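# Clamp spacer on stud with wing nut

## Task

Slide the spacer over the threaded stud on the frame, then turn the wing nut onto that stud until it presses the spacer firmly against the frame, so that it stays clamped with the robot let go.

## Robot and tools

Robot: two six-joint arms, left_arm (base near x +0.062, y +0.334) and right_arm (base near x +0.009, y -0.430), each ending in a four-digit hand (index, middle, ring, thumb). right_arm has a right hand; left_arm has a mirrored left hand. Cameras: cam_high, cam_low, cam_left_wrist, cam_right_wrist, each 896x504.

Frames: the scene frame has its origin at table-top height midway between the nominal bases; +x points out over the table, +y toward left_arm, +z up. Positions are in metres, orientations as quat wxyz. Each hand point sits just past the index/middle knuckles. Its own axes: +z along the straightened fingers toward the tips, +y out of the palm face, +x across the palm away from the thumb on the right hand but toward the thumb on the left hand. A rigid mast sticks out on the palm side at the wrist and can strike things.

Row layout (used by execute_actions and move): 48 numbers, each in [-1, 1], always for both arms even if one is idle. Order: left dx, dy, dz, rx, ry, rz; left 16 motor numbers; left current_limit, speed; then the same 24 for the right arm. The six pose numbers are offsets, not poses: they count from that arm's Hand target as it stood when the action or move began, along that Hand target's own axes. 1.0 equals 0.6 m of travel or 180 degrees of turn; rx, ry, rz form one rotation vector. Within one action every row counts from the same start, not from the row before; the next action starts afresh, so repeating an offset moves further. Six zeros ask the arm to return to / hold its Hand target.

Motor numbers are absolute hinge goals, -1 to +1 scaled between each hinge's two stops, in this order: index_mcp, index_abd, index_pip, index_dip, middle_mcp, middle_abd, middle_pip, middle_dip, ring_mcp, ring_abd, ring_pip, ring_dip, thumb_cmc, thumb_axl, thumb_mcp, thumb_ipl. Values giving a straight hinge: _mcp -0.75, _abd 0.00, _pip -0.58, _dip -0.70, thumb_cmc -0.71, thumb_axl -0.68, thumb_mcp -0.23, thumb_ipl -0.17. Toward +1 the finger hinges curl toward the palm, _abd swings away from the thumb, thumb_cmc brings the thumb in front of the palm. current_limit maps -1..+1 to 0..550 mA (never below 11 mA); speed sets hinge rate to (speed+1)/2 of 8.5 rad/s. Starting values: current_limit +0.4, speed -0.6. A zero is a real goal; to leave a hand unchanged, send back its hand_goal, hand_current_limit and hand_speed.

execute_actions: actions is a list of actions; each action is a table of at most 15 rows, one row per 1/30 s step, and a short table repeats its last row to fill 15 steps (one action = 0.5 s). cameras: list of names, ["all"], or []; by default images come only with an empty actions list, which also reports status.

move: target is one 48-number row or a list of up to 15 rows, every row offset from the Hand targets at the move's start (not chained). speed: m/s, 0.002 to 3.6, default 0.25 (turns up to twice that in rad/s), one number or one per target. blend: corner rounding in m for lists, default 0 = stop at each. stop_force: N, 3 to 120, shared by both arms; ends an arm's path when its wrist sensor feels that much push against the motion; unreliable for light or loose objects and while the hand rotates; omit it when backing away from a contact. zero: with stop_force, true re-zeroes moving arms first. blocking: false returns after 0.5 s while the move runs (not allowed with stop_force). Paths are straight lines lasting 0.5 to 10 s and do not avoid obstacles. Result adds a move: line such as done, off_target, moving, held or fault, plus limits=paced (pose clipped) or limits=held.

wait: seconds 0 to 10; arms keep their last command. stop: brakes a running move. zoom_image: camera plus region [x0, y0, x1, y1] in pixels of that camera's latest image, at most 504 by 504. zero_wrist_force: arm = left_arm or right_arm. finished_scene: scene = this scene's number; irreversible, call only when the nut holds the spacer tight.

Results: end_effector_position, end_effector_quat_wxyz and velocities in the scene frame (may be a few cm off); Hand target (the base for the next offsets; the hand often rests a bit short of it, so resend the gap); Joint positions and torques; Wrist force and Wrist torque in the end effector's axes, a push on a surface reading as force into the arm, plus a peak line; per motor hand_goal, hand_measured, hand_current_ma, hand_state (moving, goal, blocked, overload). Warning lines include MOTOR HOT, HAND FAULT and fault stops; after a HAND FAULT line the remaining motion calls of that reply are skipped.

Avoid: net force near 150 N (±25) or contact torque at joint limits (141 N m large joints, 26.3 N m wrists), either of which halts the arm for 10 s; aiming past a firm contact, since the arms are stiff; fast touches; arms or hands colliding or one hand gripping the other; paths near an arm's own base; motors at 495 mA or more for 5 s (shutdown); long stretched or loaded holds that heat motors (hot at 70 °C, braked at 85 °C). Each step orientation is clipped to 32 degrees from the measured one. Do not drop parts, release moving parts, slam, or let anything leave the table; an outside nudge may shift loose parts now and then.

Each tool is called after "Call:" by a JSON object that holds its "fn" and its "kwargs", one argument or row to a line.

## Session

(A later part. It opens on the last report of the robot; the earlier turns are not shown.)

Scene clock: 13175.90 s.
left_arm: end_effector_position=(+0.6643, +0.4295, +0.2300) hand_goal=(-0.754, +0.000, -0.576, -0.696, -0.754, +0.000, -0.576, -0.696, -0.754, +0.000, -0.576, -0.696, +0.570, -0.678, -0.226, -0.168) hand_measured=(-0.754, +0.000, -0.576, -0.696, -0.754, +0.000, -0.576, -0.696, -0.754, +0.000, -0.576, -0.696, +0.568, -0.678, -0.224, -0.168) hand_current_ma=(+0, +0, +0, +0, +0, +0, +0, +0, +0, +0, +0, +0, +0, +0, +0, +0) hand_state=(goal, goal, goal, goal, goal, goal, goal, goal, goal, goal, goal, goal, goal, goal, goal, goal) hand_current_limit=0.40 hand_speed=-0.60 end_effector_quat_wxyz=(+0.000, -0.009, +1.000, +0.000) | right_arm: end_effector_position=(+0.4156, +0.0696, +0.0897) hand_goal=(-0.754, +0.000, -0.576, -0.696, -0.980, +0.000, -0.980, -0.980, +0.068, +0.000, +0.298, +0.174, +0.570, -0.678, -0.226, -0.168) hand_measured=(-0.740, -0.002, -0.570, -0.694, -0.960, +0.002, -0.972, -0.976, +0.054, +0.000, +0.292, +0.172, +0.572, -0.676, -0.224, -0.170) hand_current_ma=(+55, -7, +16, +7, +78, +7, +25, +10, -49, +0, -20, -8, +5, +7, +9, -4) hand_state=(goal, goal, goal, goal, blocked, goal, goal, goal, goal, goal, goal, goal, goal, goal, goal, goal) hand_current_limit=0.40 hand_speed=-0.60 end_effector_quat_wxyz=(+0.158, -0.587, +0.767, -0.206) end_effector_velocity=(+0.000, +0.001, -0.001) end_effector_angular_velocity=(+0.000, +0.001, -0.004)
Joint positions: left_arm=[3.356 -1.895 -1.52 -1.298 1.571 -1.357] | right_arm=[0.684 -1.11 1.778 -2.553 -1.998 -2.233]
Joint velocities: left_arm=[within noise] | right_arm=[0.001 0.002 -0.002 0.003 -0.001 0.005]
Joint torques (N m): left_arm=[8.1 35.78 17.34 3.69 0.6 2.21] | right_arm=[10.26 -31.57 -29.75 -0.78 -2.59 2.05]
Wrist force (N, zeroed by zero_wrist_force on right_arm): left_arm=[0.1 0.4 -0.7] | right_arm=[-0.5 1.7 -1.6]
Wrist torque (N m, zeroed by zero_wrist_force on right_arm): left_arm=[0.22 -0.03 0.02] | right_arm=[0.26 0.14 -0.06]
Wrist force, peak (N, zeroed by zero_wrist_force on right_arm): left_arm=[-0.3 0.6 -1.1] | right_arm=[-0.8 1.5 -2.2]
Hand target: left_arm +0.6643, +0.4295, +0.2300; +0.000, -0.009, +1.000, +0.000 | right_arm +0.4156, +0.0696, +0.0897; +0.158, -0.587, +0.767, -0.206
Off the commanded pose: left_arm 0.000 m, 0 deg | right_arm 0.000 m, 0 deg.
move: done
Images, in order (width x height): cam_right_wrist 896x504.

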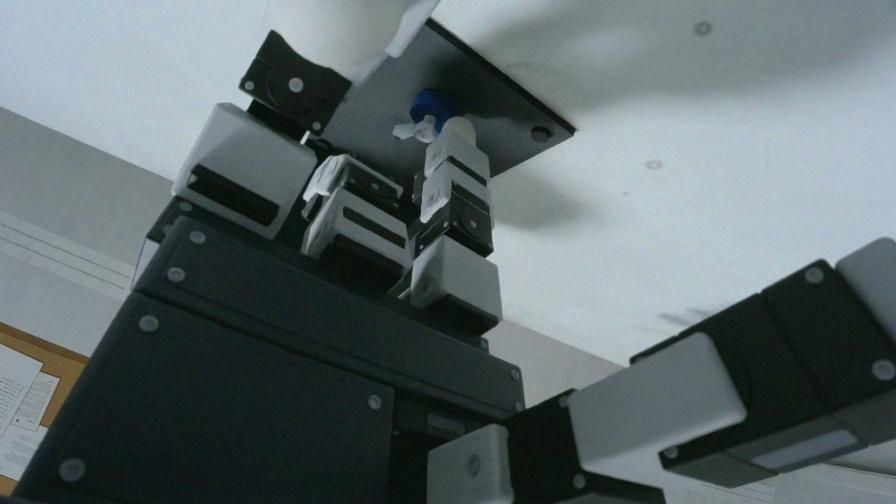

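Call:
{"fn": "move", "kwargs": {
  "target": [
    [0,0,0,0,0,0,-0.754,0,-0.576,-0.696,-0.754,0,-0.576,-0.696,-0.754,0,-0.576,-0.696,0.571,-0.678,-0.226,-0.168,0.4,-0.6, -0.03993,-0.00117,0.00068,0,0.02778,0.04811, -0.754,0,-0.576,-0.696,-0.98,0,-0.98,-0.98,0.068,0,0.299,0.174,0.571,-0.678,-0.226,-0.168,0.4,-0.6],
    [0,0,0,0,0,0,-0.754,0,-0.576,-0.696,-0.754,0,-0.576,-0.696,-0.754,0,-0.576,-0.696,0.571,-0.678,-0.226,-0.168,0.4,-0.6, -0.07897,-0.00833,0.00481,0,0.05556,0.09623, -0.754,0,-0.576,-0.696,-0.98,0,-0.98,-0.98,0.068,0,0.299,0.174,0.571,-0.678,-0.226,-0.168,0.4,-0.6],
    [0,0,0,0,0,0,-0.754,0,-0.576,-0.696,-0.754,0,-0.576,-0.696,-0.754,0,-0.576,-0.696,0.571,-0.678,-0.226,-0.168,0.4,-0.6, -0.11582,-0.02122,0.01225,0,0.08333,0.14434, -0.754,0,-0.576,-0.696,-0.98,0,-0.98,-0.98,0.068,0,0.299,0.174,0.571,-0.678,-0.226,-0.168,0.4,-0.6],
    [0,0,0,0,0,0,-0.754,0,-0.576,-0.696,-0.754,0,-0.576,-0.696,-0.754,0,-0.576,-0.696,0.571,-0.678,-0.226,-0.168,0.4,-0.6, -0.14942,-0.03945,0.02278,0,0.11111,0.19245, -0.754,0,-0.576,-0.696,-0.98,0,-0.98,-0.98,0.068,0,0.299,0.174,0.571,-0.678,-0.226,-0.168,0.4,-0.6],
    [0,0,0,0,0,0,-0.754,0,-0.576,-0.696,-0.754,0,-0.576,-0.696,-0.754,0,-0.576,-0.696,0.571,-0.678,-0.226,-0.168,0.4,-0.6, -0.17873,-0.06241,0.03603,0,0.13889,0.24056, -0.754,0,-0.576,-0.696,-0.98,0,-0.98,-0.98,0.068,0,0.299,0.174,0.571,-0.678,-0.226,-0.168,0.4,-0.6],
    [0,0,0,0,0,0,-0.754,0,-0.576,-0.696,-0.754,0,-0.576,-0.696,-0.754,0,-0.576,-0.696,0.571,-0.678,-0.226,-0.168,0.4,-0.6, -0.20292,-0.08935,0.05158,0,0.16667,0.28868, -0.754,0,-0.576,-0.696,-0.98,0,-0.98,-0.98,0.068,0,0.299,0.174,0.571,-0.678,-0.226,-0.168,0.4,-0.6],
    [0,0,0,0,0,0,-0.754,0,-0.576,-0.696,-0.754,0,-0.576,-0.696,-0.754,0,-0.576,-0.696,0.571,-0.678,-0.226,-0.168,0.4,-0.6, -0.22125,-0.11947,0.06898,0,0.19444,0.33679, -0.754,0,-0.576,-0.696,-0.98,0,-0.98,-0.98,0.068,0,0.299,0.174,0.571,-0.678,-0.226,-0.168,0.4,-0.6],
    [0,0,0,0,0,0,-0.754,0,-0.576,-0.696,-0.754,0,-0.576,-0.696,-0.754,0,-0.576,-0.696,0.571,-0.678,-0.226,-0.168,0.4,-0.6, -0.2332,-0.1518,0.08764,0,0.22222,0.3849, -0.754,0,-0.576,-0.696,-0.98,0,-0.98,-0.98,0.068,0,0.299,0.174,0.571,-0.678,-0.226,-0.168,0.4,-0.6],
    [0,0,0,0,0,0,-0.754,0,-0.576,-0.696,-0.754,0,-0.576,-0.696,-0.754,0,-0.576,-0.696,0.571,-0.678,-0.226,-0.168,0.4,-0.6, -0.23667,-0.16849,0.09728,0,0.23611,0.40896, -0.754,0,-0.576,-0.696,-0.98,0,-0.98,-0.98,0.068,0,0.299,0.174,0.571,-0.678,-0.226,-0.168,0.4,-0.6]
  ],
  "speed": 0.12,
  "blend": 0.002,
  "cameras": ["cam_right_wrist","cam_low"]
}}

Call:
{"fn": "zoom_image", "kwargs": {
  "camera": "cam_right_wrist",
  "region": [386, 40, 496, 150]
}}

Call:
{"fn": "zoom_image", "kwargs": {
  "camera": "cam_low",
  "region": [450, 285, 510, 325]
}}

Scene clock: 13208.20 s.
left_arm: end_effector_position=(+0.6643, +0.4295, +0.2300) hand_goal=(-0.754, +0.000, -0.576, -0.696, -0.754, +0.000, -0.576, -0.696, -0.754, +0.000, -0.576, -0.696, +0.570, -0.678, -0.226, -0.168) hand_measured=(-0.754, +0.000, -0.576, -0.696, -0.754, +0.000, -0.576, -0.696, -0.754, +0.000, -0.576, -0.696, +0.568, -0.678, -0.224, -0.168) hand_current_ma=(+0, +0, +0, +0, +0, +0, +0, +0, +0, +0, +0, +0, +0, +0, +0, +0) hand_state=(goal, goal, goal, goal, goal, goal, goal, goal, goal, goal, goal, goal, goal, goal, goal, goal) hand_current_limit=0.40 hand_speed=-0.60 end_effector_quat_wxyz=(+0.000, -0.009, +1.000, +0.000) | right_arm: end_effector_position=(+0.5653, +0.1763, +0.0899) hand_goal=(-0.754, +0.000, -0.576, -0.696, -0.980, +0.000, -0.980, -0.980, +0.068, +0.000, +0.298, +0.174, +0.570, -0.678, -0.226, -0.168) hand_measured=(-0.740, -0.002, -0.570, -0.694, -0.960, +0.002, -0.972, -0.976, +0.054, +0.000, +0.292, +0.172, +0.572, -0.676, -0.224, -0.170) hand_current_ma=(+55, -7, +16, +7, +78, +7, +25, +10, -49, +0, -20, -8, +5, +7, +9, -4) hand_state=(goal, goal, goal, goal, blocked, goal, goal, goal, goal, goal, goal, goal, goal, goal, goal, goal) hand_current_limit=0.40 hand_speed=-0.60 end_effector_quat_wxyz=(-0.022, +0.085, +0.962, -0.257)
Joint positions: left_arm=[3.356 -1.895 -1.52 -1.298 1.571 -1.357] | right_arm=[0.69 -0.591 0.66 -1.218 -1.889 -0.606]
Joint torques (N m): left_arm=[8 35.19 16.94 3.63 0.62 2.24] | right_arm=[-11 -49.44 -33.46 0.64 1.79 2.21]
Wrist force (N, zeroed by zero_wrist_force on right_arm): left_arm=[0.1 0.6 -1.0] | right_arm=[-0.8 1.4 -1.9]
Wrist torque (N m, zeroed by zero_wrist_force on right_arm): left_arm=[0.27 -0.04 0.02] | right_arm=[0.24 0.21 -0.10]
Wrist force, peak (N, zeroed by zero_wrist_force on right_arm): left_arm=[-0.1 0.4 -1.2] | right_arm=[-1.3 1.8 -2.1]
Hand target: left_arm +0.6643, +0.4295, +0.2300; +0.000, -0.009, +1.000, +0.000 | right_arm +0.5653, +0.1763, +0.0899; -0.022, +0.085, +0.962, -0.257
Off the commanded pose: left_arm 0.000 m, 0 deg | right_arm 0.000 m, 0 deg.
move: done
Images, in order (width x height): cam_low 896x504, cam_right_wrist 896x504.

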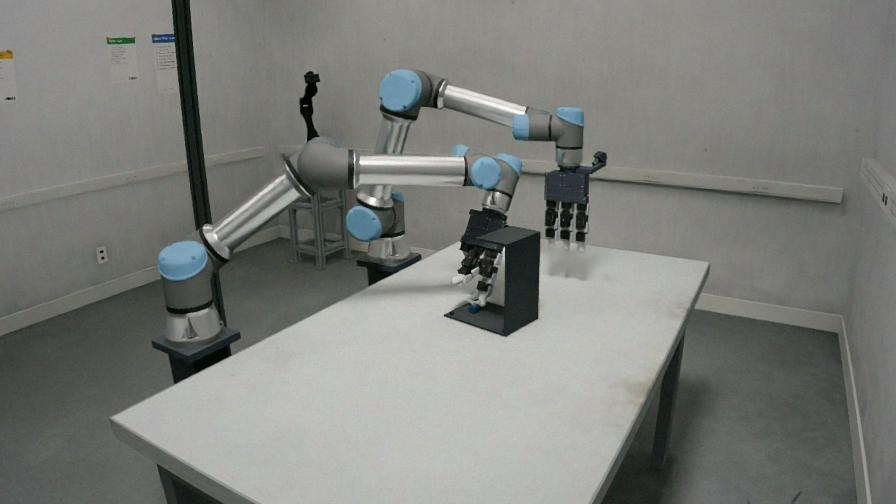

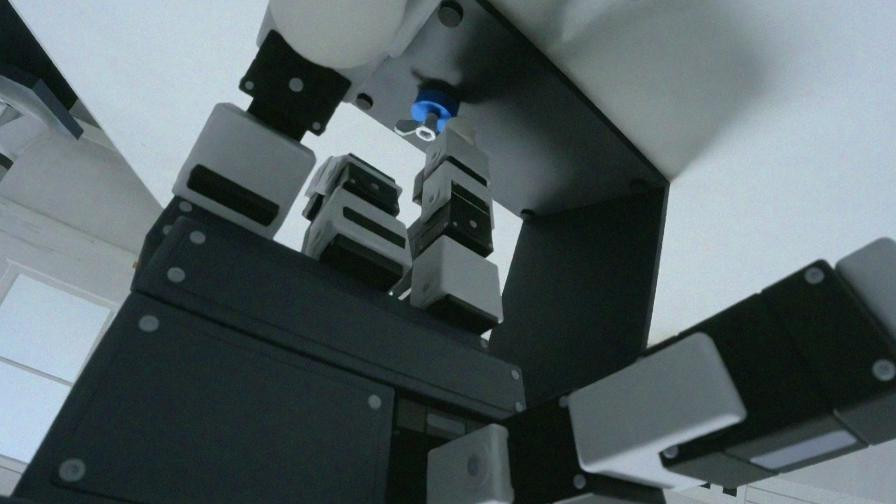

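Scaled by 4.582.

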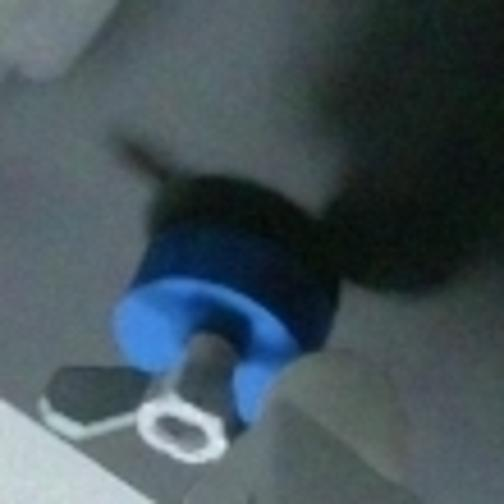

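Scaled by 8.400.

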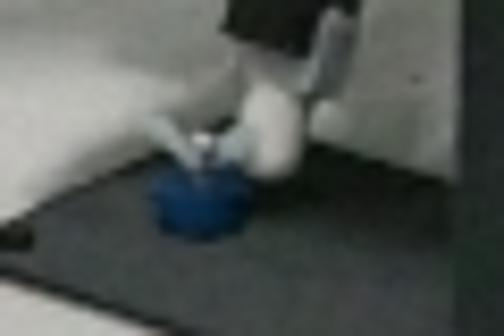

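Call:
{"fn": "move", "kwargs": {
  "target": [
    [0,0,0,0,0,0,-0.754,0,-0.576,-0.696,-0.754,0,-0.576,-0.696,-0.754,0,-0.576,-0.696,0.571,-0.678,-0.226,-0.168,0.4,-0.6, 0,0.0087,-0.005,0,0,0, -0.754,0,-0.576,-0.696,-0.98,0,-0.98,-0.98,0.068,0,0.299,0.174,0.571,-0.678,-0.226,-0.168,0.4,-0.6],
    [0,0,0,0,0,0,-0.754,0,-0.576,-0.696,-0.754,0,-0.576,-0.696,-0.754,0,-0.576,-0.696,0.571,-0.678,-0.226,-0.168,0.4,-0.6, 0,-0.011,-0.0457,0,0,0, -0.754,0,-0.576,-0.696,-0.98,0,-0.98,-0.98,0.068,0,0.299,0.174,0.571,-0.678,-0.226,-0.168,0.4,-0.6],
    [0,0,0,0,0,0,-0.754,0,-0.576,-0.696,-0.754,0,-0.576,-0.696,-0.754,0,-0.576,-0.696,0.571,-0.678,-0.226,-0.168,0.4,-0.6, 0.1178,-0.0463,-0.0252,0,-0.08333,-0.14434, -0.754,0,-0.576,-0.696,-0.98,0,-0.98,-0.98,0.068,0,0.299,0.174,0.571,-0.678,-0.226,-0.168,0.4,-0.6],
    [0,0,0,0,0,0,-0.754,0,-0.576,-0.696,-0.754,0,-0.576,-0.696,-0.754,0,-0.576,-0.696,0.571,-0.678,-0.226,-0.168,0.4,-0.6, 0.1977,-0.1261,0.0209,0,-0.16667,-0.28868, -0.754,0,-0.576,-0.696,-0.98,0,-0.98,-0.98,0.068,0,0.299,0.174,0.571,-0.678,-0.226,-0.168,0.4,-0.6],
    [0,0,0,0,0,0,-0.754,0,-0.576,-0.696,-0.754,0,-0.576,-0.696,-0.754,0,-0.576,-0.696,0.571,-0.678,-0.226,-0.168,0.4,-0.6, 0.2208,-0.2298,0.0807,0,-0.25,-0.43301, -0.754,0,-0.576,-0.696,-0.98,0,-0.98,-0.98,0.068,0,0.299,0.174,0.571,-0.678,-0.226,-0.168,0.4,-0.6],
    [0,0,0,0,0,0,-0.754,0,-0.576,-0.696,-0.754,0,-0.576,-0.696,-0.754,0,-0.576,-0.696,0.571,-0.678,-0.226,-0.168,0.4,-0.6, 0.181,-0.3297,0.1383,0,-0.33333,-0.57735, -0.754,0,-0.576,-0.696,-0.98,0,-0.98,-0.98,0.068,0,0.299,0.174,0.571,-0.678,-0.226,-0.168,0.4,-0.6],
    [0,0,0,0,0,0,-0.754,0,-0.576,-0.696,-0.754,0,-0.576,-0.696,-0.754,0,-0.576,-0.696,0.571,-0.678,-0.226,-0.168,0.4,-0.6, 0.0698,-0.4103,0.1849,0,-0.43056,-0.74574, -0.754,0,-0.576,-0.696,-0.98,0,-0.98,-0.98,0.068,0,0.299,0.174,0.571,-0.678,-0.226,-0.168,0.4,-0.6],
    [0,0,0,0,0,0,-0.754,0,-0.576,-0.696,-0.754,0,-0.576,-0.696,-0.754,0,-0.576,-0.696,0.571,-0.678,-0.226,-0.168,0.4,-0.6, 0.0698,-0.3878,0.2239,0,-0.43056,-0.74574, -0.754,0,-0.576,-0.696,-0.98,0,-0.98,-0.98,0.068,0,0.299,0.174,0.571,-0.678,-0.226,-0.168,0.4,-0.6]
  ],
  "speed": [0.06, 0.12, 0.25, 0.25, 0.25, 0.25, 0.25, 0.06],
  "blend": [0.001, 0.004, 0.01, 0.01, 0.01, 0.01, 0.003, 0],
  "cameras": ["cam_right_wrist"]
}}

Call:
{"fn": "zoom_image", "kwargs": {
  "camera": "cam_right_wrist",
  "region": [386, 40, 496, 150]
}}

Scene clock: 13272.53 s.
left_arm: end_effector_position=(+0.6643, +0.4295, +0.2300) hand_goal=(-0.754, +0.000, -0.576, -0.696, -0.754, +0.000, -0.576, -0.696, -0.754, +0.000, -0.576, -0.696, +0.570, -0.678, -0.226, -0.168) hand_measured=(-0.754, +0.000, -0.576, -0.696, -0.754, +0.000, -0.576, -0.696, -0.754, +0.000, -0.576, -0.696, +0.568, -0.678, -0.224, -0.168) hand_current_ma=(+0, +0, +0, +0, +0, +0, +0, +0, +0, +0, +0, +0, +0, +0, +0, +0) hand_state=(goal, goal, goal, goal, goal, goal, goal, goal, goal, goal, goal, goal, goal, goal, goal, goal) hand_current_limit=0.40 hand_speed=-0.60 end_effector_quat_wxyz=(+0.000, -0.009, +1.000, +0.000) | right_arm: end_effector_position=(+0.4769, -0.0808, +0.0898) hand_goal=(-0.754, +0.000, -0.576, -0.696, -0.980, +0.000, -0.980, -0.980, +0.068, +0.000, +0.298, +0.174, +0.570, -0.678, -0.226, -0.168) hand_measured=(-0.740, -0.002, -0.570, -0.694, -0.960, +0.002, -0.972, -0.976, +0.056, +0.000, +0.292, +0.172, +0.572, -0.676, -0.224, -0.170) hand_current_ma=(+55, -7, +16, +7, +78, +7, +25, +10, -48, +0, -20, -8, +5, +7, +9, -4) hand_state=(goal, goal, goal, goal, goal, goal, goal, goal, goal, goal, goal, goal, goal, goal, goal, goal) hand_current_limit=0.40 hand_speed=-0.60 end_effector_quat_wxyz=(-0.247, +0.921, -0.291, +0.079)
Joint positions: left_arm=[3.356 -1.895 -1.52 -1.298 1.571 -1.357] | right_arm=[0.306 -1.187 1.939 -2.763 -1.275 -3.698]
Joint torques (N m): left_arm=[8.19 35.12 17.44 3.67 0.55 2.28] | right_arm=[-11.08 -27.76 -7.69 -5.04 2.85 -2.08]
Wrist force (N, zeroed by zero_wrist_force on right_arm): left_arm=[-0.1 0.3 -1.0] | right_arm=[-0.8 1.2 -1.9]
Wrist torque (N m, zeroed by zero_wrist_force on right_arm): left_arm=[0.23 -0.01 0.00] | right_arm=[0.22 0.18 0.03]
Wrist force, peak (N, zeroed by zero_wrist_force on right_arm): left_arm=[-0.1 0.3 -1.3] | right_arm=[-1.2 1.5 -2.5]
Hand target: left_arm +0.6643, +0.4295, +0.2300; +0.000, -0.009, +1.000, +0.000 | right_arm +0.4770, -0.0808, +0.0897; -0.247, +0.921, -0.291, +0.079
Off the commanded pose: left_arm 0.000 m, 0 deg | right_arm 0.000 m, 0 deg.
move: done
Images, in order (width x height): cam_right_wrist 896x504.

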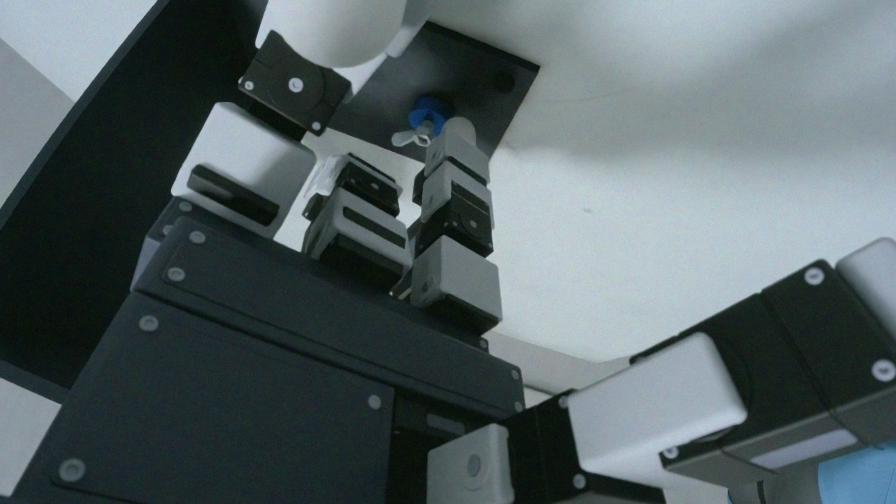

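Scaled by 4.582.

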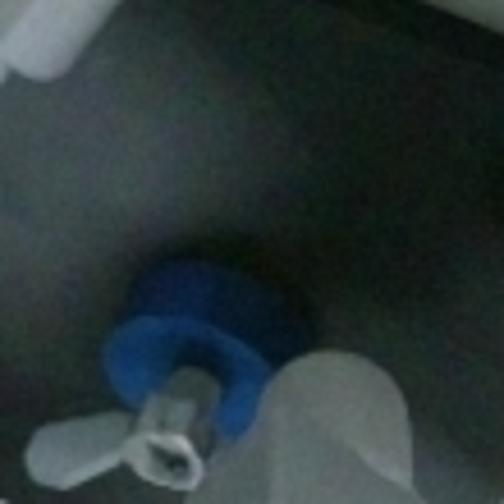

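Call:
{"fn": "move", "kwargs": {
  "target": [
    [0,0,0,0,0,0,-0.754,0,-0.576,-0.696,-0.754,0,-0.576,-0.696,-0.754,0,-0.576,-0.696,0.571,-0.678,-0.226,-0.168,0.4,-0.6, -0.00133,-0.00606,0.0035,0,0,0, -0.754,0,-0.576,-0.696,-0.98,0,-0.98,-0.98,0.068,0,0.299,0.174,0.571,-0.678,-0.226,-0.168,0.4,-0.6],
    [0,0,0,0,0,0,-0.754,0,-0.576,-0.696,-0.754,0,-0.576,-0.696,-0.754,0,-0.576,-0.696,0.571,-0.678,-0.226,-0.168,0.4,-0.6, -0.04642,-0.00751,0.00433,0,0.03075,0.05327, -0.754,0,-0.576,-0.696,-0.98,0,-0.98,-0.98,0.068,0,0.299,0.174,0.571,-0.678,-0.226,-0.168,0.4,-0.6],
    [0,0,0,0,0,0,-0.754,0,-0.576,-0.696,-0.754,0,-0.576,-0.696,-0.754,0,-0.576,-0.696,0.571,-0.678,-0.226,-0.168,0.4,-0.6, -0.0902,-0.01644,0.00949,0,0.06151,0.10653, -0.754,0,-0.576,-0.696,-0.98,0,-0.98,-0.98,0.068,0,0.299,0.174,0.571,-0.678,-0.226,-0.168,0.4,-0.6],
    [0,0,0,0,0,0,-0.754,0,-0.576,-0.696,-0.754,0,-0.576,-0.696,-0.754,0,-0.576,-0.696,0.571,-0.678,-0.226,-0.168,0.4,-0.6, -0.13105,-0.03246,0.01874,0,0.09226,0.1598, -0.754,0,-0.576,-0.696,-0.98,0,-0.98,-0.98,0.068,0,0.299,0.174,0.571,-0.678,-0.226,-0.168,0.4,-0.6],
    [0,0,0,0,0,0,-0.754,0,-0.576,-0.696,-0.754,0,-0.576,-0.696,-0.754,0,-0.576,-0.696,0.571,-0.678,-0.226,-0.168,0.4,-0.6, -0.16745,-0.05494,0.03172,0,0.12302,0.21307, -0.754,0,-0.576,-0.696,-0.98,0,-0.98,-0.98,0.068,0,0.299,0.174,0.571,-0.678,-0.226,-0.168,0.4,-0.6],
    [0,0,0,0,0,0,-0.754,0,-0.576,-0.696,-0.754,0,-0.576,-0.696,-0.754,0,-0.576,-0.696,0.571,-0.678,-0.226,-0.168,0.4,-0.6, -0.19805,-0.083,0.04792,0,0.15377,0.26634, -0.754,0,-0.576,-0.696,-0.98,0,-0.98,-0.98,0.068,0,0.299,0.174,0.571,-0.678,-0.226,-0.168,0.4,-0.6],
    [0,0,0,0,0,0,-0.754,0,-0.576,-0.696,-0.754,0,-0.576,-0.696,-0.754,0,-0.576,-0.696,0.571,-0.678,-0.226,-0.168,0.4,-0.6, -0.22177,-0.11553,0.0667,0,0.18452,0.3196, -0.754,0,-0.576,-0.696,-0.98,0,-0.98,-0.98,0.068,0,0.299,0.174,0.571,-0.678,-0.226,-0.168,0.4,-0.6],
    [0,0,0,0,0,0,-0.754,0,-0.576,-0.696,-0.754,0,-0.576,-0.696,-0.754,0,-0.576,-0.696,0.571,-0.678,-0.226,-0.168,0.4,-0.6, -0.23775,-0.1513,0.08735,0,0.21528,0.37287, -0.754,0,-0.576,-0.696,-0.98,0,-0.98,-0.98,0.068,0,0.299,0.174,0.571,-0.678,-0.226,-0.168,0.4,-0.6],
    [0,0,0,0,0,0,-0.754,0,-0.576,-0.696,-0.754,0,-0.576,-0.696,-0.754,0,-0.576,-0.696,0.571,-0.678,-0.226,-0.168,0.4,-0.6, -0.24542,-0.18896,0.10909,0,0.24603,0.42614, -0.754,0,-0.576,-0.696,-0.98,0,-0.98,-0.98,0.068,0,0.299,0.174,0.571,-0.678,-0.226,-0.168,0.4,-0.6],
    [0,0,0,0,0,0,-0.754,0,-0.576,-0.696,-0.754,0,-0.576,-0.696,-0.754,0,-0.576,-0.696,0.571,-0.678,-0.226,-0.168,0.4,-0.6, -0.24457,-0.22706,0.13109,0,0.27679,0.4794, -0.754,0,-0.576,-0.696,-0.98,0,-0.98,-0.98,0.068,0,0.299,0.174,0.571,-0.678,-0.226,-0.168,0.4,-0.6],
    [0,0,0,0,0,0,-0.754,0,-0.576,-0.696,-0.754,0,-0.576,-0.696,-0.754,0,-0.576,-0.696,0.571,-0.678,-0.226,-0.168,0.4,-0.6, -0.23527,-0.2642,0.15253,0,0.30754,0.53267, -0.754,0,-0.576,-0.696,-0.98,0,-0.98,-0.98,0.068,0,0.299,0.174,0.571,-0.678,-0.226,-0.168,0.4,-0.6],
    [0,0,0,0,0,0,-0.754,0,-0.576,-0.696,-0.754,0,-0.576,-0.696,-0.754,0,-0.576,-0.696,0.571,-0.678,-0.226,-0.168,0.4,-0.6, -0.21792,-0.29897,0.17261,0,0.33829,0.58594, -0.754,0,-0.576,-0.696,-0.98,0,-0.98,-0.98,0.068,0,0.299,0.174,0.571,-0.678,-0.226,-0.168,0.4,-0.6],
    [0,0,0,0,0,0,-0.754,0,-0.576,-0.696,-0.754,0,-0.576,-0.696,-0.754,0,-0.576,-0.696,0.571,-0.678,-0.226,-0.168,0.4,-0.6, -0.19323,-0.33009,0.19058,0,0.36905,0.6392, -0.754,0,-0.576,-0.696,-0.98,0,-0.98,-0.98,0.068,0,0.299,0.174,0.571,-0.678,-0.226,-0.168,0.4,-0.6],
    [0,0,0,0,0,0,-0.754,0,-0.576,-0.696,-0.754,0,-0.576,-0.696,-0.754,0,-0.576,-0.696,0.571,-0.678,-0.226,-0.168,0.4,-0.6, -0.16217,-0.35642,0.20578,0,0.3998,0.69247, -0.754,0,-0.576,-0.696,-0.98,0,-0.98,-0.98,0.068,0,0.299,0.174,0.571,-0.678,-0.226,-0.168,0.4,-0.6],
    [0,0,0,0,0,0,-0.754,0,-0.576,-0.696,-0.754,0,-0.576,-0.696,-0.754,0,-0.576,-0.696,0.571,-0.678,-0.226,-0.168,0.4,-0.6, -0.12593,-0.377,0.21766,0,0.43056,0.74574, -0.754,0,-0.576,-0.696,-0.98,0,-0.98,-0.98,0.068,0,0.299,0.174,0.571,-0.678,-0.226,-0.168,0.4,-0.6]
  ],
  "speed": [0.04, 0.17, 0.17, 0.17, 0.17, 0.17, 0.17, 0.17, 0.17, 0.17, 0.17, 0.17, 0.17, 0.17, 0.17],
  "blend": [0.001, 0.003, 0.003, 0.003, 0.003, 0.003, 0.003, 0.003, 0.003, 0.003, 0.003, 0.003, 0.003, 0.003, 0],
  "cameras": ["cam_right_wrist"]
}}

Call:
{"fn": "zoom_image", "kwargs": {
  "camera": "cam_right_wrist",
  "region": [386, 40, 496, 150]
}}

Scene clock: 13316.93 s.
left_arm: end_effector_position=(+0.6643, +0.4295, +0.2300) hand_goal=(-0.754, +0.000, -0.576, -0.696, -0.754, +0.000, -0.576, -0.696, -0.754, +0.000, -0.576, -0.696, +0.570, -0.678, -0.226, -0.168) hand_measured=(-0.754, +0.000, -0.576, -0.696, -0.754, +0.000, -0.576, -0.696, -0.754, +0.000, -0.576, -0.696, +0.568, -0.678, -0.224, -0.168) hand_current_ma=(+0, +0, +0, +0, +0, +0, +0, +0, +0, +0, +0, +0, +0, +0, +0, +0) hand_state=(goal, goal, goal, goal, goal, goal, goal, goal, goal, goal, goal, goal, goal, goal, goal, goal) hand_current_limit=0.40 hand_speed=-0.60 end_effector_quat_wxyz=(+0.000, -0.009, +1.000, +0.000) | right_arm: end_effector_position=(+0.5653, +0.1763, +0.0899) hand_goal=(-0.754, +0.000, -0.576, -0.696, -0.980, +0.000, -0.980, -0.980, +0.068, +0.000, +0.298, +0.174, +0.570, -0.678, -0.226, -0.168) hand_measured=(-0.740, -0.002, -0.570, -0.694, -0.960, +0.002, -0.972, -0.976, +0.056, +0.000, +0.292, +0.172, +0.572, -0.676, -0.224, -0.170) hand_current_ma=(+54, -7, +16, +7, +78, +7, +25, +10, -48, +0, -20, -8, +5, +7, +9, -4) hand_state=(goal, goal, goal, goal, goal, goal, goal, goal, goal, goal, goal, goal, goal, goal, goal, goal) hand_current_limit=0.40 hand_speed=-0.60 end_effector_quat_wxyz=(-0.022, +0.085, +0.962, -0.257)
Joint positions: left_arm=[3.356 -1.895 -1.52 -1.298 1.571 -1.357] | right_arm=[0.69 -0.591 0.66 -1.218 -1.889 -0.606]
Joint torques (N m): left_arm=[7.96 35.61 17.63 3.52 0.46 2.29] | right_arm=[-11.41 -50.35 -32.62 0.5 1.87 2.01]
Wrist force (N, zeroed by zero_wrist_force on right_arm): left_arm=[-0.3 0.3 -1.1] | right_arm=[-0.7 1.3 -1.8]
Wrist torque (N m, zeroed by zero_wrist_force on right_arm): left_arm=[0.24 0.01 -0.02] | right_arm=[0.23 0.19 -0.08]
Wrist force, peak (N, zeroed by zero_wrist_force on right_arm): left_arm=[-0.2 0.4 -1.3] | right_arm=[-1.1 1.8 -2.2]
Hand target: left_arm +0.6643, +0.4295, +0.2300; +0.000, -0.009, +1.000, +0.000 | right_arm +0.5653, +0.1763, +0.0899; -0.022, +0.085, +0.962, -0.257
Off the commanded pose: left_arm 0.000 m, 0 deg | right_arm 0.000 m, 0 deg.
move: done
Images, in order (width x height): cam_right_wrist 896x504.

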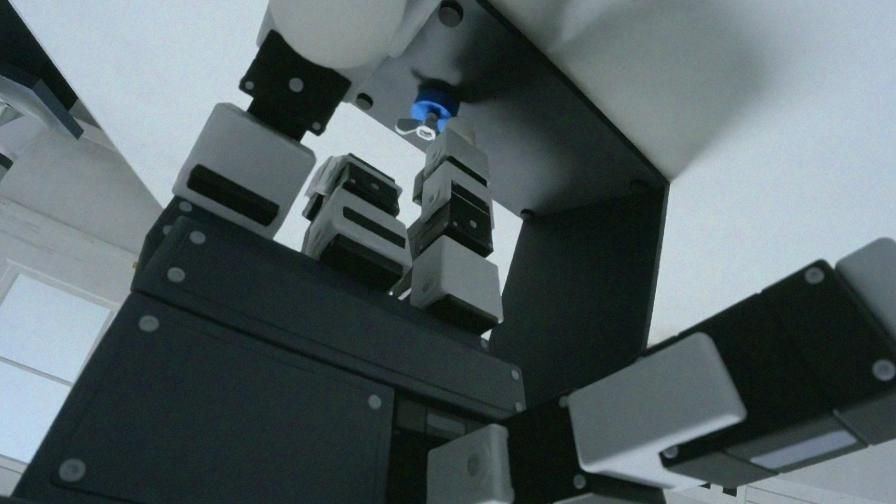

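Scaled by 4.582.

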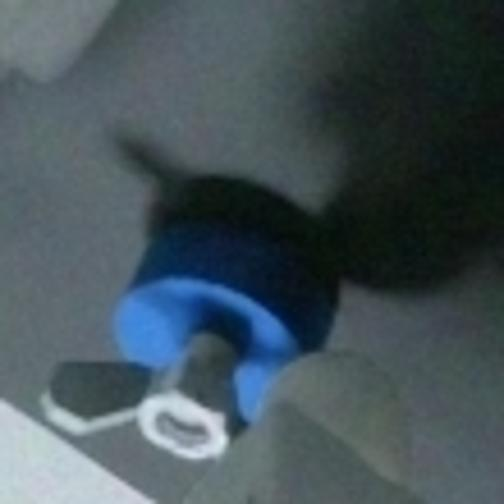

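Call:
{"fn": "move", "kwargs": {
  "target": [
    [0,0,0,0,0,0,-0.754,0,-0.576,-0.696,-0.754,0,-0.576,-0.696,-0.754,0,-0.576,-0.696,0.571,-0.678,-0.226,-0.168,0.4,-0.6, 0,0.0087,-0.005,0,0,0, -0.754,0,-0.576,-0.696,-0.98,0,-0.98,-0.98,0.068,0,0.299,0.174,0.571,-0.678,-0.226,-0.168,0.4,-0.6],
    [0,0,0,0,0,0,-0.754,0,-0.576,-0.696,-0.754,0,-0.576,-0.696,-0.754,0,-0.576,-0.696,0.571,-0.678,-0.226,-0.168,0.4,-0.6, 0,-0.011,-0.0457,0,0,0, -0.754,0,-0.576,-0.696,-0.98,0,-0.98,-0.98,0.068,0,0.299,0.174,0.571,-0.678,-0.226,-0.168,0.4,-0.6],
    [0,0,0,0,0,0,-0.754,0,-0.576,-0.696,-0.754,0,-0.576,-0.696,-0.754,0,-0.576,-0.696,0.571,-0.678,-0.226,-0.168,0.4,-0.6, 0.1178,-0.0463,-0.0252,0,-0.08333,-0.14434, -0.754,0,-0.576,-0.696,-0.98,0,-0.98,-0.98,0.068,0,0.299,0.174,0.571,-0.678,-0.226,-0.168,0.4,-0.6],
    [0,0,0,0,0,0,-0.754,0,-0.576,-0.696,-0.754,0,-0.576,-0.696,-0.754,0,-0.576,-0.696,0.571,-0.678,-0.226,-0.168,0.4,-0.6, 0.1977,-0.1261,0.0209,0,-0.16667,-0.28868, -0.754,0,-0.576,-0.696,-0.98,0,-0.98,-0.98,0.068,0,0.299,0.174,0.571,-0.678,-0.226,-0.168,0.4,-0.6],
    [0,0,0,0,0,0,-0.754,0,-0.576,-0.696,-0.754,0,-0.576,-0.696,-0.754,0,-0.576,-0.696,0.571,-0.678,-0.226,-0.168,0.4,-0.6, 0.2208,-0.2298,0.0807,0,-0.25,-0.43301, -0.754,0,-0.576,-0.696,-0.98,0,-0.98,-0.98,0.068,0,0.299,0.174,0.571,-0.678,-0.226,-0.168,0.4,-0.6],
    [0,0,0,0,0,0,-0.754,0,-0.576,-0.696,-0.754,0,-0.576,-0.696,-0.754,0,-0.576,-0.696,0.571,-0.678,-0.226,-0.168,0.4,-0.6, 0.181,-0.3297,0.1383,0,-0.33333,-0.57735, -0.754,0,-0.576,-0.696,-0.98,0,-0.98,-0.98,0.068,0,0.299,0.174,0.571,-0.678,-0.226,-0.168,0.4,-0.6],
    [0,0,0,0,0,0,-0.754,0,-0.576,-0.696,-0.754,0,-0.576,-0.696,-0.754,0,-0.576,-0.696,0.571,-0.678,-0.226,-0.168,0.4,-0.6, 0.0698,-0.4103,0.1849,0,-0.43056,-0.74574, -0.754,0,-0.576,-0.696,-0.98,0,-0.98,-0.98,0.068,0,0.299,0.174,0.571,-0.678,-0.226,-0.168,0.4,-0.6],
    [0,0,0,0,0,0,-0.754,0,-0.576,-0.696,-0.754,0,-0.576,-0.696,-0.754,0,-0.576,-0.696,0.571,-0.678,-0.226,-0.168,0.4,-0.6, 0.0698,-0.3878,0.2239,0,-0.43056,-0.74574, -0.754,0,-0.576,-0.696,-0.98,0,-0.98,-0.98,0.068,0,0.299,0.174,0.571,-0.678,-0.226,-0.168,0.4,-0.6]
  ],
  "speed": [0.06, 0.12, 0.28, 0.28, 0.28, 0.28, 0.28, 0.08],
  "blend": [0.001, 0.004, 0.01, 0.01, 0.01, 0.01, 0.003, 0],
  "cameras": ["cam_right_wrist"]
}}

Call:
{"fn": "zoom_image", "kwargs": {
  "camera": "cam_right_wrist",
  "region": [386, 40, 496, 150]
}}

Call:
{"fn": "move", "kwargs": {
  "target": [
    [0,0,0,0,0,0,-0.754,0,-0.576,-0.696,-0.754,0,-0.576,-0.696,-0.754,0,-0.576,-0.696,0.571,-0.678,-0.226,-0.168,0.4,-0.6, -0.00133,-0.00606,0.0035,0,0,0, -0.754,0,-0.576,-0.696,-0.98,0,-0.98,-0.98,0.068,0,0.299,0.174,0.571,-0.678,-0.226,-0.168,0.4,-0.6],
    [0,0,0,0,0,0,-0.754,0,-0.576,-0.696,-0.754,0,-0.576,-0.696,-0.754,0,-0.576,-0.696,0.571,-0.678,-0.226,-0.168,0.4,-0.6, -0.04642,-0.00751,0.00433,0,0.03075,0.05327, -0.754,0,-0.576,-0.696,-0.98,0,-0.98,-0.98,0.068,0,0.299,0.174,0.571,-0.678,-0.226,-0.168,0.4,-0.6],
    [0,0,0,0,0,0,-0.754,0,-0.576,-0.696,-0.754,0,-0.576,-0.696,-0.754,0,-0.576,-0.696,0.571,-0.678,-0.226,-0.168,0.4,-0.6, -0.0902,-0.01644,0.00949,0,0.06151,0.10653, -0.754,0,-0.576,-0.696,-0.98,0,-0.98,-0.98,0.068,0,0.299,0.174,0.571,-0.678,-0.226,-0.168,0.4,-0.6],
    [0,0,0,0,0,0,-0.754,0,-0.576,-0.696,-0.754,0,-0.576,-0.696,-0.754,0,-0.576,-0.696,0.571,-0.678,-0.226,-0.168,0.4,-0.6, -0.13105,-0.03246,0.01874,0,0.09226,0.1598, -0.754,0,-0.576,-0.696,-0.98,0,-0.98,-0.98,0.068,0,0.299,0.174,0.571,-0.678,-0.226,-0.168,0.4,-0.6],
    [0,0,0,0,0,0,-0.754,0,-0.576,-0.696,-0.754,0,-0.576,-0.696,-0.754,0,-0.576,-0.696,0.571,-0.678,-0.226,-0.168,0.4,-0.6, -0.16745,-0.05494,0.03172,0,0.12302,0.21307, -0.754,0,-0.576,-0.696,-0.98,0,-0.98,-0.98,0.068,0,0.299,0.174,0.571,-0.678,-0.226,-0.168,0.4,-0.6],
    [0,0,0,0,0,0,-0.754,0,-0.576,-0.696,-0.754,0,-0.576,-0.696,-0.754,0,-0.576,-0.696,0.571,-0.678,-0.226,-0.168,0.4,-0.6, -0.19805,-0.083,0.04792,0,0.15377,0.26634, -0.754,0,-0.576,-0.696,-0.98,0,-0.98,-0.98,0.068,0,0.299,0.174,0.571,-0.678,-0.226,-0.168,0.4,-0.6],
    [0,0,0,0,0,0,-0.754,0,-0.576,-0.696,-0.754,0,-0.576,-0.696,-0.754,0,-0.576,-0.696,0.571,-0.678,-0.226,-0.168,0.4,-0.6, -0.22177,-0.11553,0.0667,0,0.18452,0.3196, -0.754,0,-0.576,-0.696,-0.98,0,-0.98,-0.98,0.068,0,0.299,0.174,0.571,-0.678,-0.226,-0.168,0.4,-0.6],
    [0,0,0,0,0,0,-0.754,0,-0.576,-0.696,-0.754,0,-0.576,-0.696,-0.754,0,-0.576,-0.696,0.571,-0.678,-0.226,-0.168,0.4,-0.6, -0.23775,-0.1513,0.08735,0,0.21528,0.37287, -0.754,0,-0.576,-0.696,-0.98,0,-0.98,-0.98,0.068,0,0.299,0.174,0.571,-0.678,-0.226,-0.168,0.4,-0.6],
    [0,0,0,0,0,0,-0.754,0,-0.576,-0.696,-0.754,0,-0.576,-0.696,-0.754,0,-0.576,-0.696,0.571,-0.678,-0.226,-0.168,0.4,-0.6, -0.24542,-0.18896,0.10909,0,0.24603,0.42614, -0.754,0,-0.576,-0.696,-0.98,0,-0.98,-0.98,0.068,0,0.299,0.174,0.571,-0.678,-0.226,-0.168,0.4,-0.6],
    [0,0,0,0,0,0,-0.754,0,-0.576,-0.696,-0.754,0,-0.576,-0.696,-0.754,0,-0.576,-0.696,0.571,-0.678,-0.226,-0.168,0.4,-0.6, -0.24457,-0.22706,0.13109,0,0.27679,0.4794, -0.754,0,-0.576,-0.696,-0.98,0,-0.98,-0.98,0.068,0,0.299,0.174,0.571,-0.678,-0.226,-0.168,0.4,-0.6],
    [0,0,0,0,0,0,-0.754,0,-0.576,-0.696,-0.754,0,-0.576,-0.696,-0.754,0,-0.576,-0.696,0.571,-0.678,-0.226,-0.168,0.4,-0.6, -0.23527,-0.2642,0.15253,0,0.30754,0.53267, -0.754,0,-0.576,-0.696,-0.98,0,-0.98,-0.98,0.068,0,0.299,0.174,0.571,-0.678,-0.226,-0.168,0.4,-0.6],
    [0,0,0,0,0,0,-0.754,0,-0.576,-0.696,-0.754,0,-0.576,-0.696,-0.754,0,-0.576,-0.696,0.571,-0.678,-0.226,-0.168,0.4,-0.6, -0.21792,-0.29897,0.17261,0,0.33829,0.58594, -0.754,0,-0.576,-0.696,-0.98,0,-0.98,-0.98,0.068,0,0.299,0.174,0.571,-0.678,-0.226,-0.168,0.4,-0.6],
    [0,0,0,0,0,0,-0.754,0,-0.576,-0.696,-0.754,0,-0.576,-0.696,-0.754,0,-0.576,-0.696,0.571,-0.678,-0.226,-0.168,0.4,-0.6, -0.19323,-0.33009,0.19058,0,0.36905,0.6392, -0.754,0,-0.576,-0.696,-0.98,0,-0.98,-0.98,0.068,0,0.299,0.174,0.571,-0.678,-0.226,-0.168,0.4,-0.6],
    [0,0,0,0,0,0,-0.754,0,-0.576,-0.696,-0.754,0,-0.576,-0.696,-0.754,0,-0.576,-0.696,0.571,-0.678,-0.226,-0.168,0.4,-0.6, -0.16217,-0.35642,0.20578,0,0.3998,0.69247, -0.754,0,-0.576,-0.696,-0.98,0,-0.98,-0.98,0.068,0,0.299,0.174,0.571,-0.678,-0.226,-0.168,0.4,-0.6],
    [0,0,0,0,0,0,-0.754,0,-0.576,-0.696,-0.754,0,-0.576,-0.696,-0.754,0,-0.576,-0.696,0.571,-0.678,-0.226,-0.168,0.4,-0.6, -0.12593,-0.377,0.21766,0,0.43056,0.74574, -0.754,0,-0.576,-0.696,-0.98,0,-0.98,-0.98,0.068,0,0.299,0.174,0.571,-0.678,-0.226,-0.168,0.4,-0.6]
  ],
  "speed": [0.04, 0.18, 0.18, 0.18, 0.18, 0.18, 0.18, 0.18, 0.18, 0.18, 0.18, 0.18, 0.18, 0.18, 0.18],
  "blend": [0.001, 0.003, 0.003, 0.003, 0.003, 0.003, 0.003, 0.003, 0.003, 0.003, 0.003, 0.003, 0.003, 0.003, 0],
  "cameras": ["cam_right_wrist"]
}}

Call:
{"fn": "zoom_image", "kwargs": {
  "camera": "cam_right_wrist",
  "region": [386, 40, 496, 150]
}}

Scene clock: 13383.10 s.
left_arm: end_effector_position=(+0.6643, +0.4295, +0.2300) hand_goal=(-0.754, +0.000, -0.576, -0.696, -0.754, +0.000, -0.576, -0.696, -0.754, +0.000, -0.576, -0.696, +0.570, -0.678, -0.226, -0.168) hand_measured=(-0.754, +0.000, -0.576, -0.696, -0.754, +0.000, -0.576, -0.696, -0.754, +0.000, -0.576, -0.696, +0.568, -0.678, -0.224, -0.168) hand_current_ma=(+0, +0, +0, +0, +0, +0, +0, +0, +0, +0, +0, +0, +0, +0, +0, +0) hand_state=(goal, goal, goal, goal, goal, goal, goal, goal, goal, goal, goal, goal, goal, goal, goal, goal) hand_current_limit=0.40 hand_speed=-0.60 end_effector_quat_wxyz=(+0.000, -0.009, +1.000, +0.000) | right_arm: end_effector_position=(+0.4770, -0.0809, +0.0898) hand_goal=(-0.754, +0.000, -0.576, -0.696, -0.980, +0.000, -0.980, -0.980, +0.068, +0.000, +0.298, +0.174, +0.570, -0.678, -0.226, -0.168) hand_measured=(-0.740, -0.002, -0.570, -0.694, -0.960, +0.002, -0.972, -0.976, +0.056, +0.000, +0.292, +0.172, +0.572, -0.676, -0.224, -0.170) hand_current_ma=(+54, -7, +16, +7, +78, +7, +25, +10, -47, +0, -20, -8, +5, +7, +9, -4) hand_state=(goal, goal, goal, goal, goal, goal, goal, goal, goal, goal, goal, goal, goal, goal, goal, goal) hand_current_limit=0.40 hand_speed=-0.60 end_effector_quat_wxyz=(-0.247, +0.921, -0.291, +0.079)
Joint positions: left_arm=[3.356 -1.895 -1.52 -1.298 1.571 -1.357] | right_arm=[0.306 -1.187 1.939 -2.763 -1.275 -3.698]
Joint torques (N m): left_arm=[8.07 34.47 16.87 3.5 0.49 2.28] | right_arm=[-11.03 -28.73 -8 -4.81 2.78 -2.1]
Wrist force (N, zeroed by zero_wrist_force on right_arm): left_arm=[0.0 0.5 -0.9] | right_arm=[-0.6 1.6 -1.8]
Wrist torque (N m, zeroed by zero_wrist_force on right_arm): left_arm=[0.25 -0.03 0.01] | right_arm=[0.26 0.15 0.06]
Wrist force, peak (N, zeroed by zero_wrist_force on right_arm): left_arm=[-0.3 0.5 -1.3] | right_arm=[-0.8 2.0 -2.3]
Hand target: left_arm +0.6643, +0.4295, +0.2300; +0.000, -0.009, +1.000, +0.000 | right_arm +0.4770, -0.0809, +0.0897; -0.247, +0.921, -0.291, +0.079
Off the commanded pose: left_arm 0.000 m, 0 deg | right_arm 0.000 m, 0 deg.
move: done
Images, in order (width x height): cam_right_wrist 896x504.

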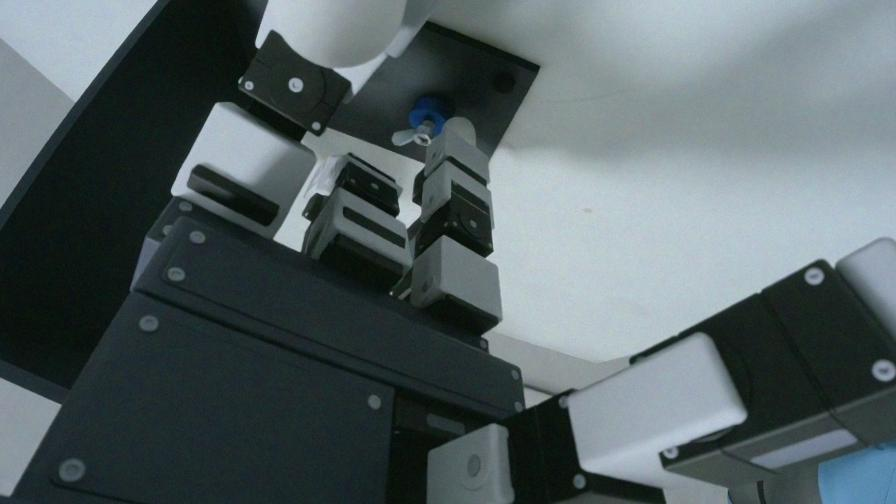

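Scaled by 4.582.

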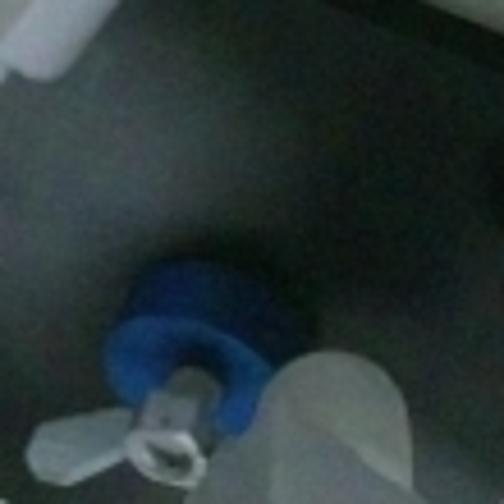

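Scene clock: 13391.47 s.
left_arm: end_effector_position=(+0.6643, +0.4295, +0.2300) hand_goal=(-0.754, +0.000, -0.576, -0.696, -0.754, +0.000, -0.576, -0.696, -0.754, +0.000, -0.576, -0.696, +0.570, -0.678, -0.226, -0.168) hand_measured=(-0.754, +0.000, -0.576, -0.696, -0.754, +0.000, -0.576, -0.696, -0.754, +0.000, -0.576, -0.696, +0.568, -0.678, -0.224, -0.168) hand_current_ma=(+0, +0, +0, +0, +0, +0, +0, +0, +0, +0, +0, +0, +0, +0, +0, +0) hand_state=(goal, goal, goal, goal, goal, goal, goal, goal, goal, goal, goal, goal, goal, goal, goal, goal) hand_current_limit=0.40 hand_speed=-0.60 end_effector_quat_wxyz=(+0.000, -0.009, +1.000, +0.000) | right_arm: end_effector_position=(+0.5653, +0.1763, +0.0899) hand_goal=(-0.754, +0.000, -0.576, -0.696, -0.980, +0.000, -0.980, -0.980, +0.068, +0.000, +0.298, +0.174, +0.570, -0.678, -0.226, -0.168) hand_measured=(-0.740, -0.002, -0.570, -0.694, -0.960, +0.002, -0.972, -0.976, +0.056, +0.000, +0.292, +0.172, +0.572, -0.676, -0.224, -0.170) hand_current_ma=(+54, -7, +16, +7, +77, +7, +25, +10, -47, +0, -20, -8, +5, +7, +9, -4) hand_state=(goal, goal, goal, goal, goal, goal, goal, goal, goal, goal, goal, goal, goal, goal, goal, goal) hand_current_limit=0.40 hand_speed=-0.60 end_effector_quat_wxyz=(-0.022, +0.085, +0.962, -0.257)
Joint positions: left_arm=[3.356 -1.895 -1.52 -1.298 1.571 -1.357] | right_arm=[0.69 -0.591 0.66 -1.218 -1.889 -0.606]
Joint torques (N m): left_arm=[8.23 34.7 17.27 3.6 0.5 2.25] | right_arm=[-11.38 -51.41 -31.99 0.39 1.98 1.91]
Wrist force (N, zeroed by zero_wrist_force on right_arm): left_arm=[-0.1 0.4 -1.0] | right_arm=[-0.7 1.3 -1.9]
Wrist torque (N m, zeroed by zero_wrist_force on right_arm): left_arm=[0.24 -0.01 0.00] | right_arm=[0.24 0.20 -0.09]
Wrist force, peak (N, zeroed by zero_wrist_force on right_arm): left_arm=[-0.3 0.6 -1.2] | right_arm=[-0.9 1.9 -2.2]
Hand target: left_arm +0.6643, +0.4295, +0.2300; +0.000, -0.009, +1.000, +0.000 | right_arm +0.5653, +0.1763, +0.0899; -0.022, +0.085, +0.962, -0.257
Off the commanded pose: left_arm 0.000 m, 0 deg | right_arm 0.000 m, 0 deg.
move: done
Images, in order (width x height): cam_right_wrist 896x504.

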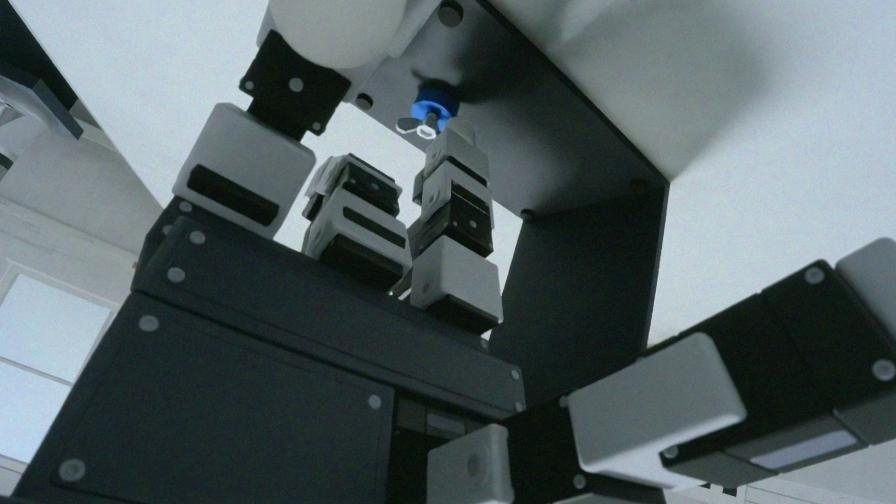

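Scaled by 4.582.

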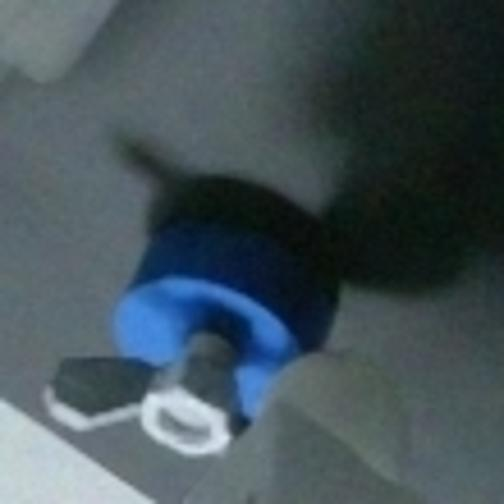

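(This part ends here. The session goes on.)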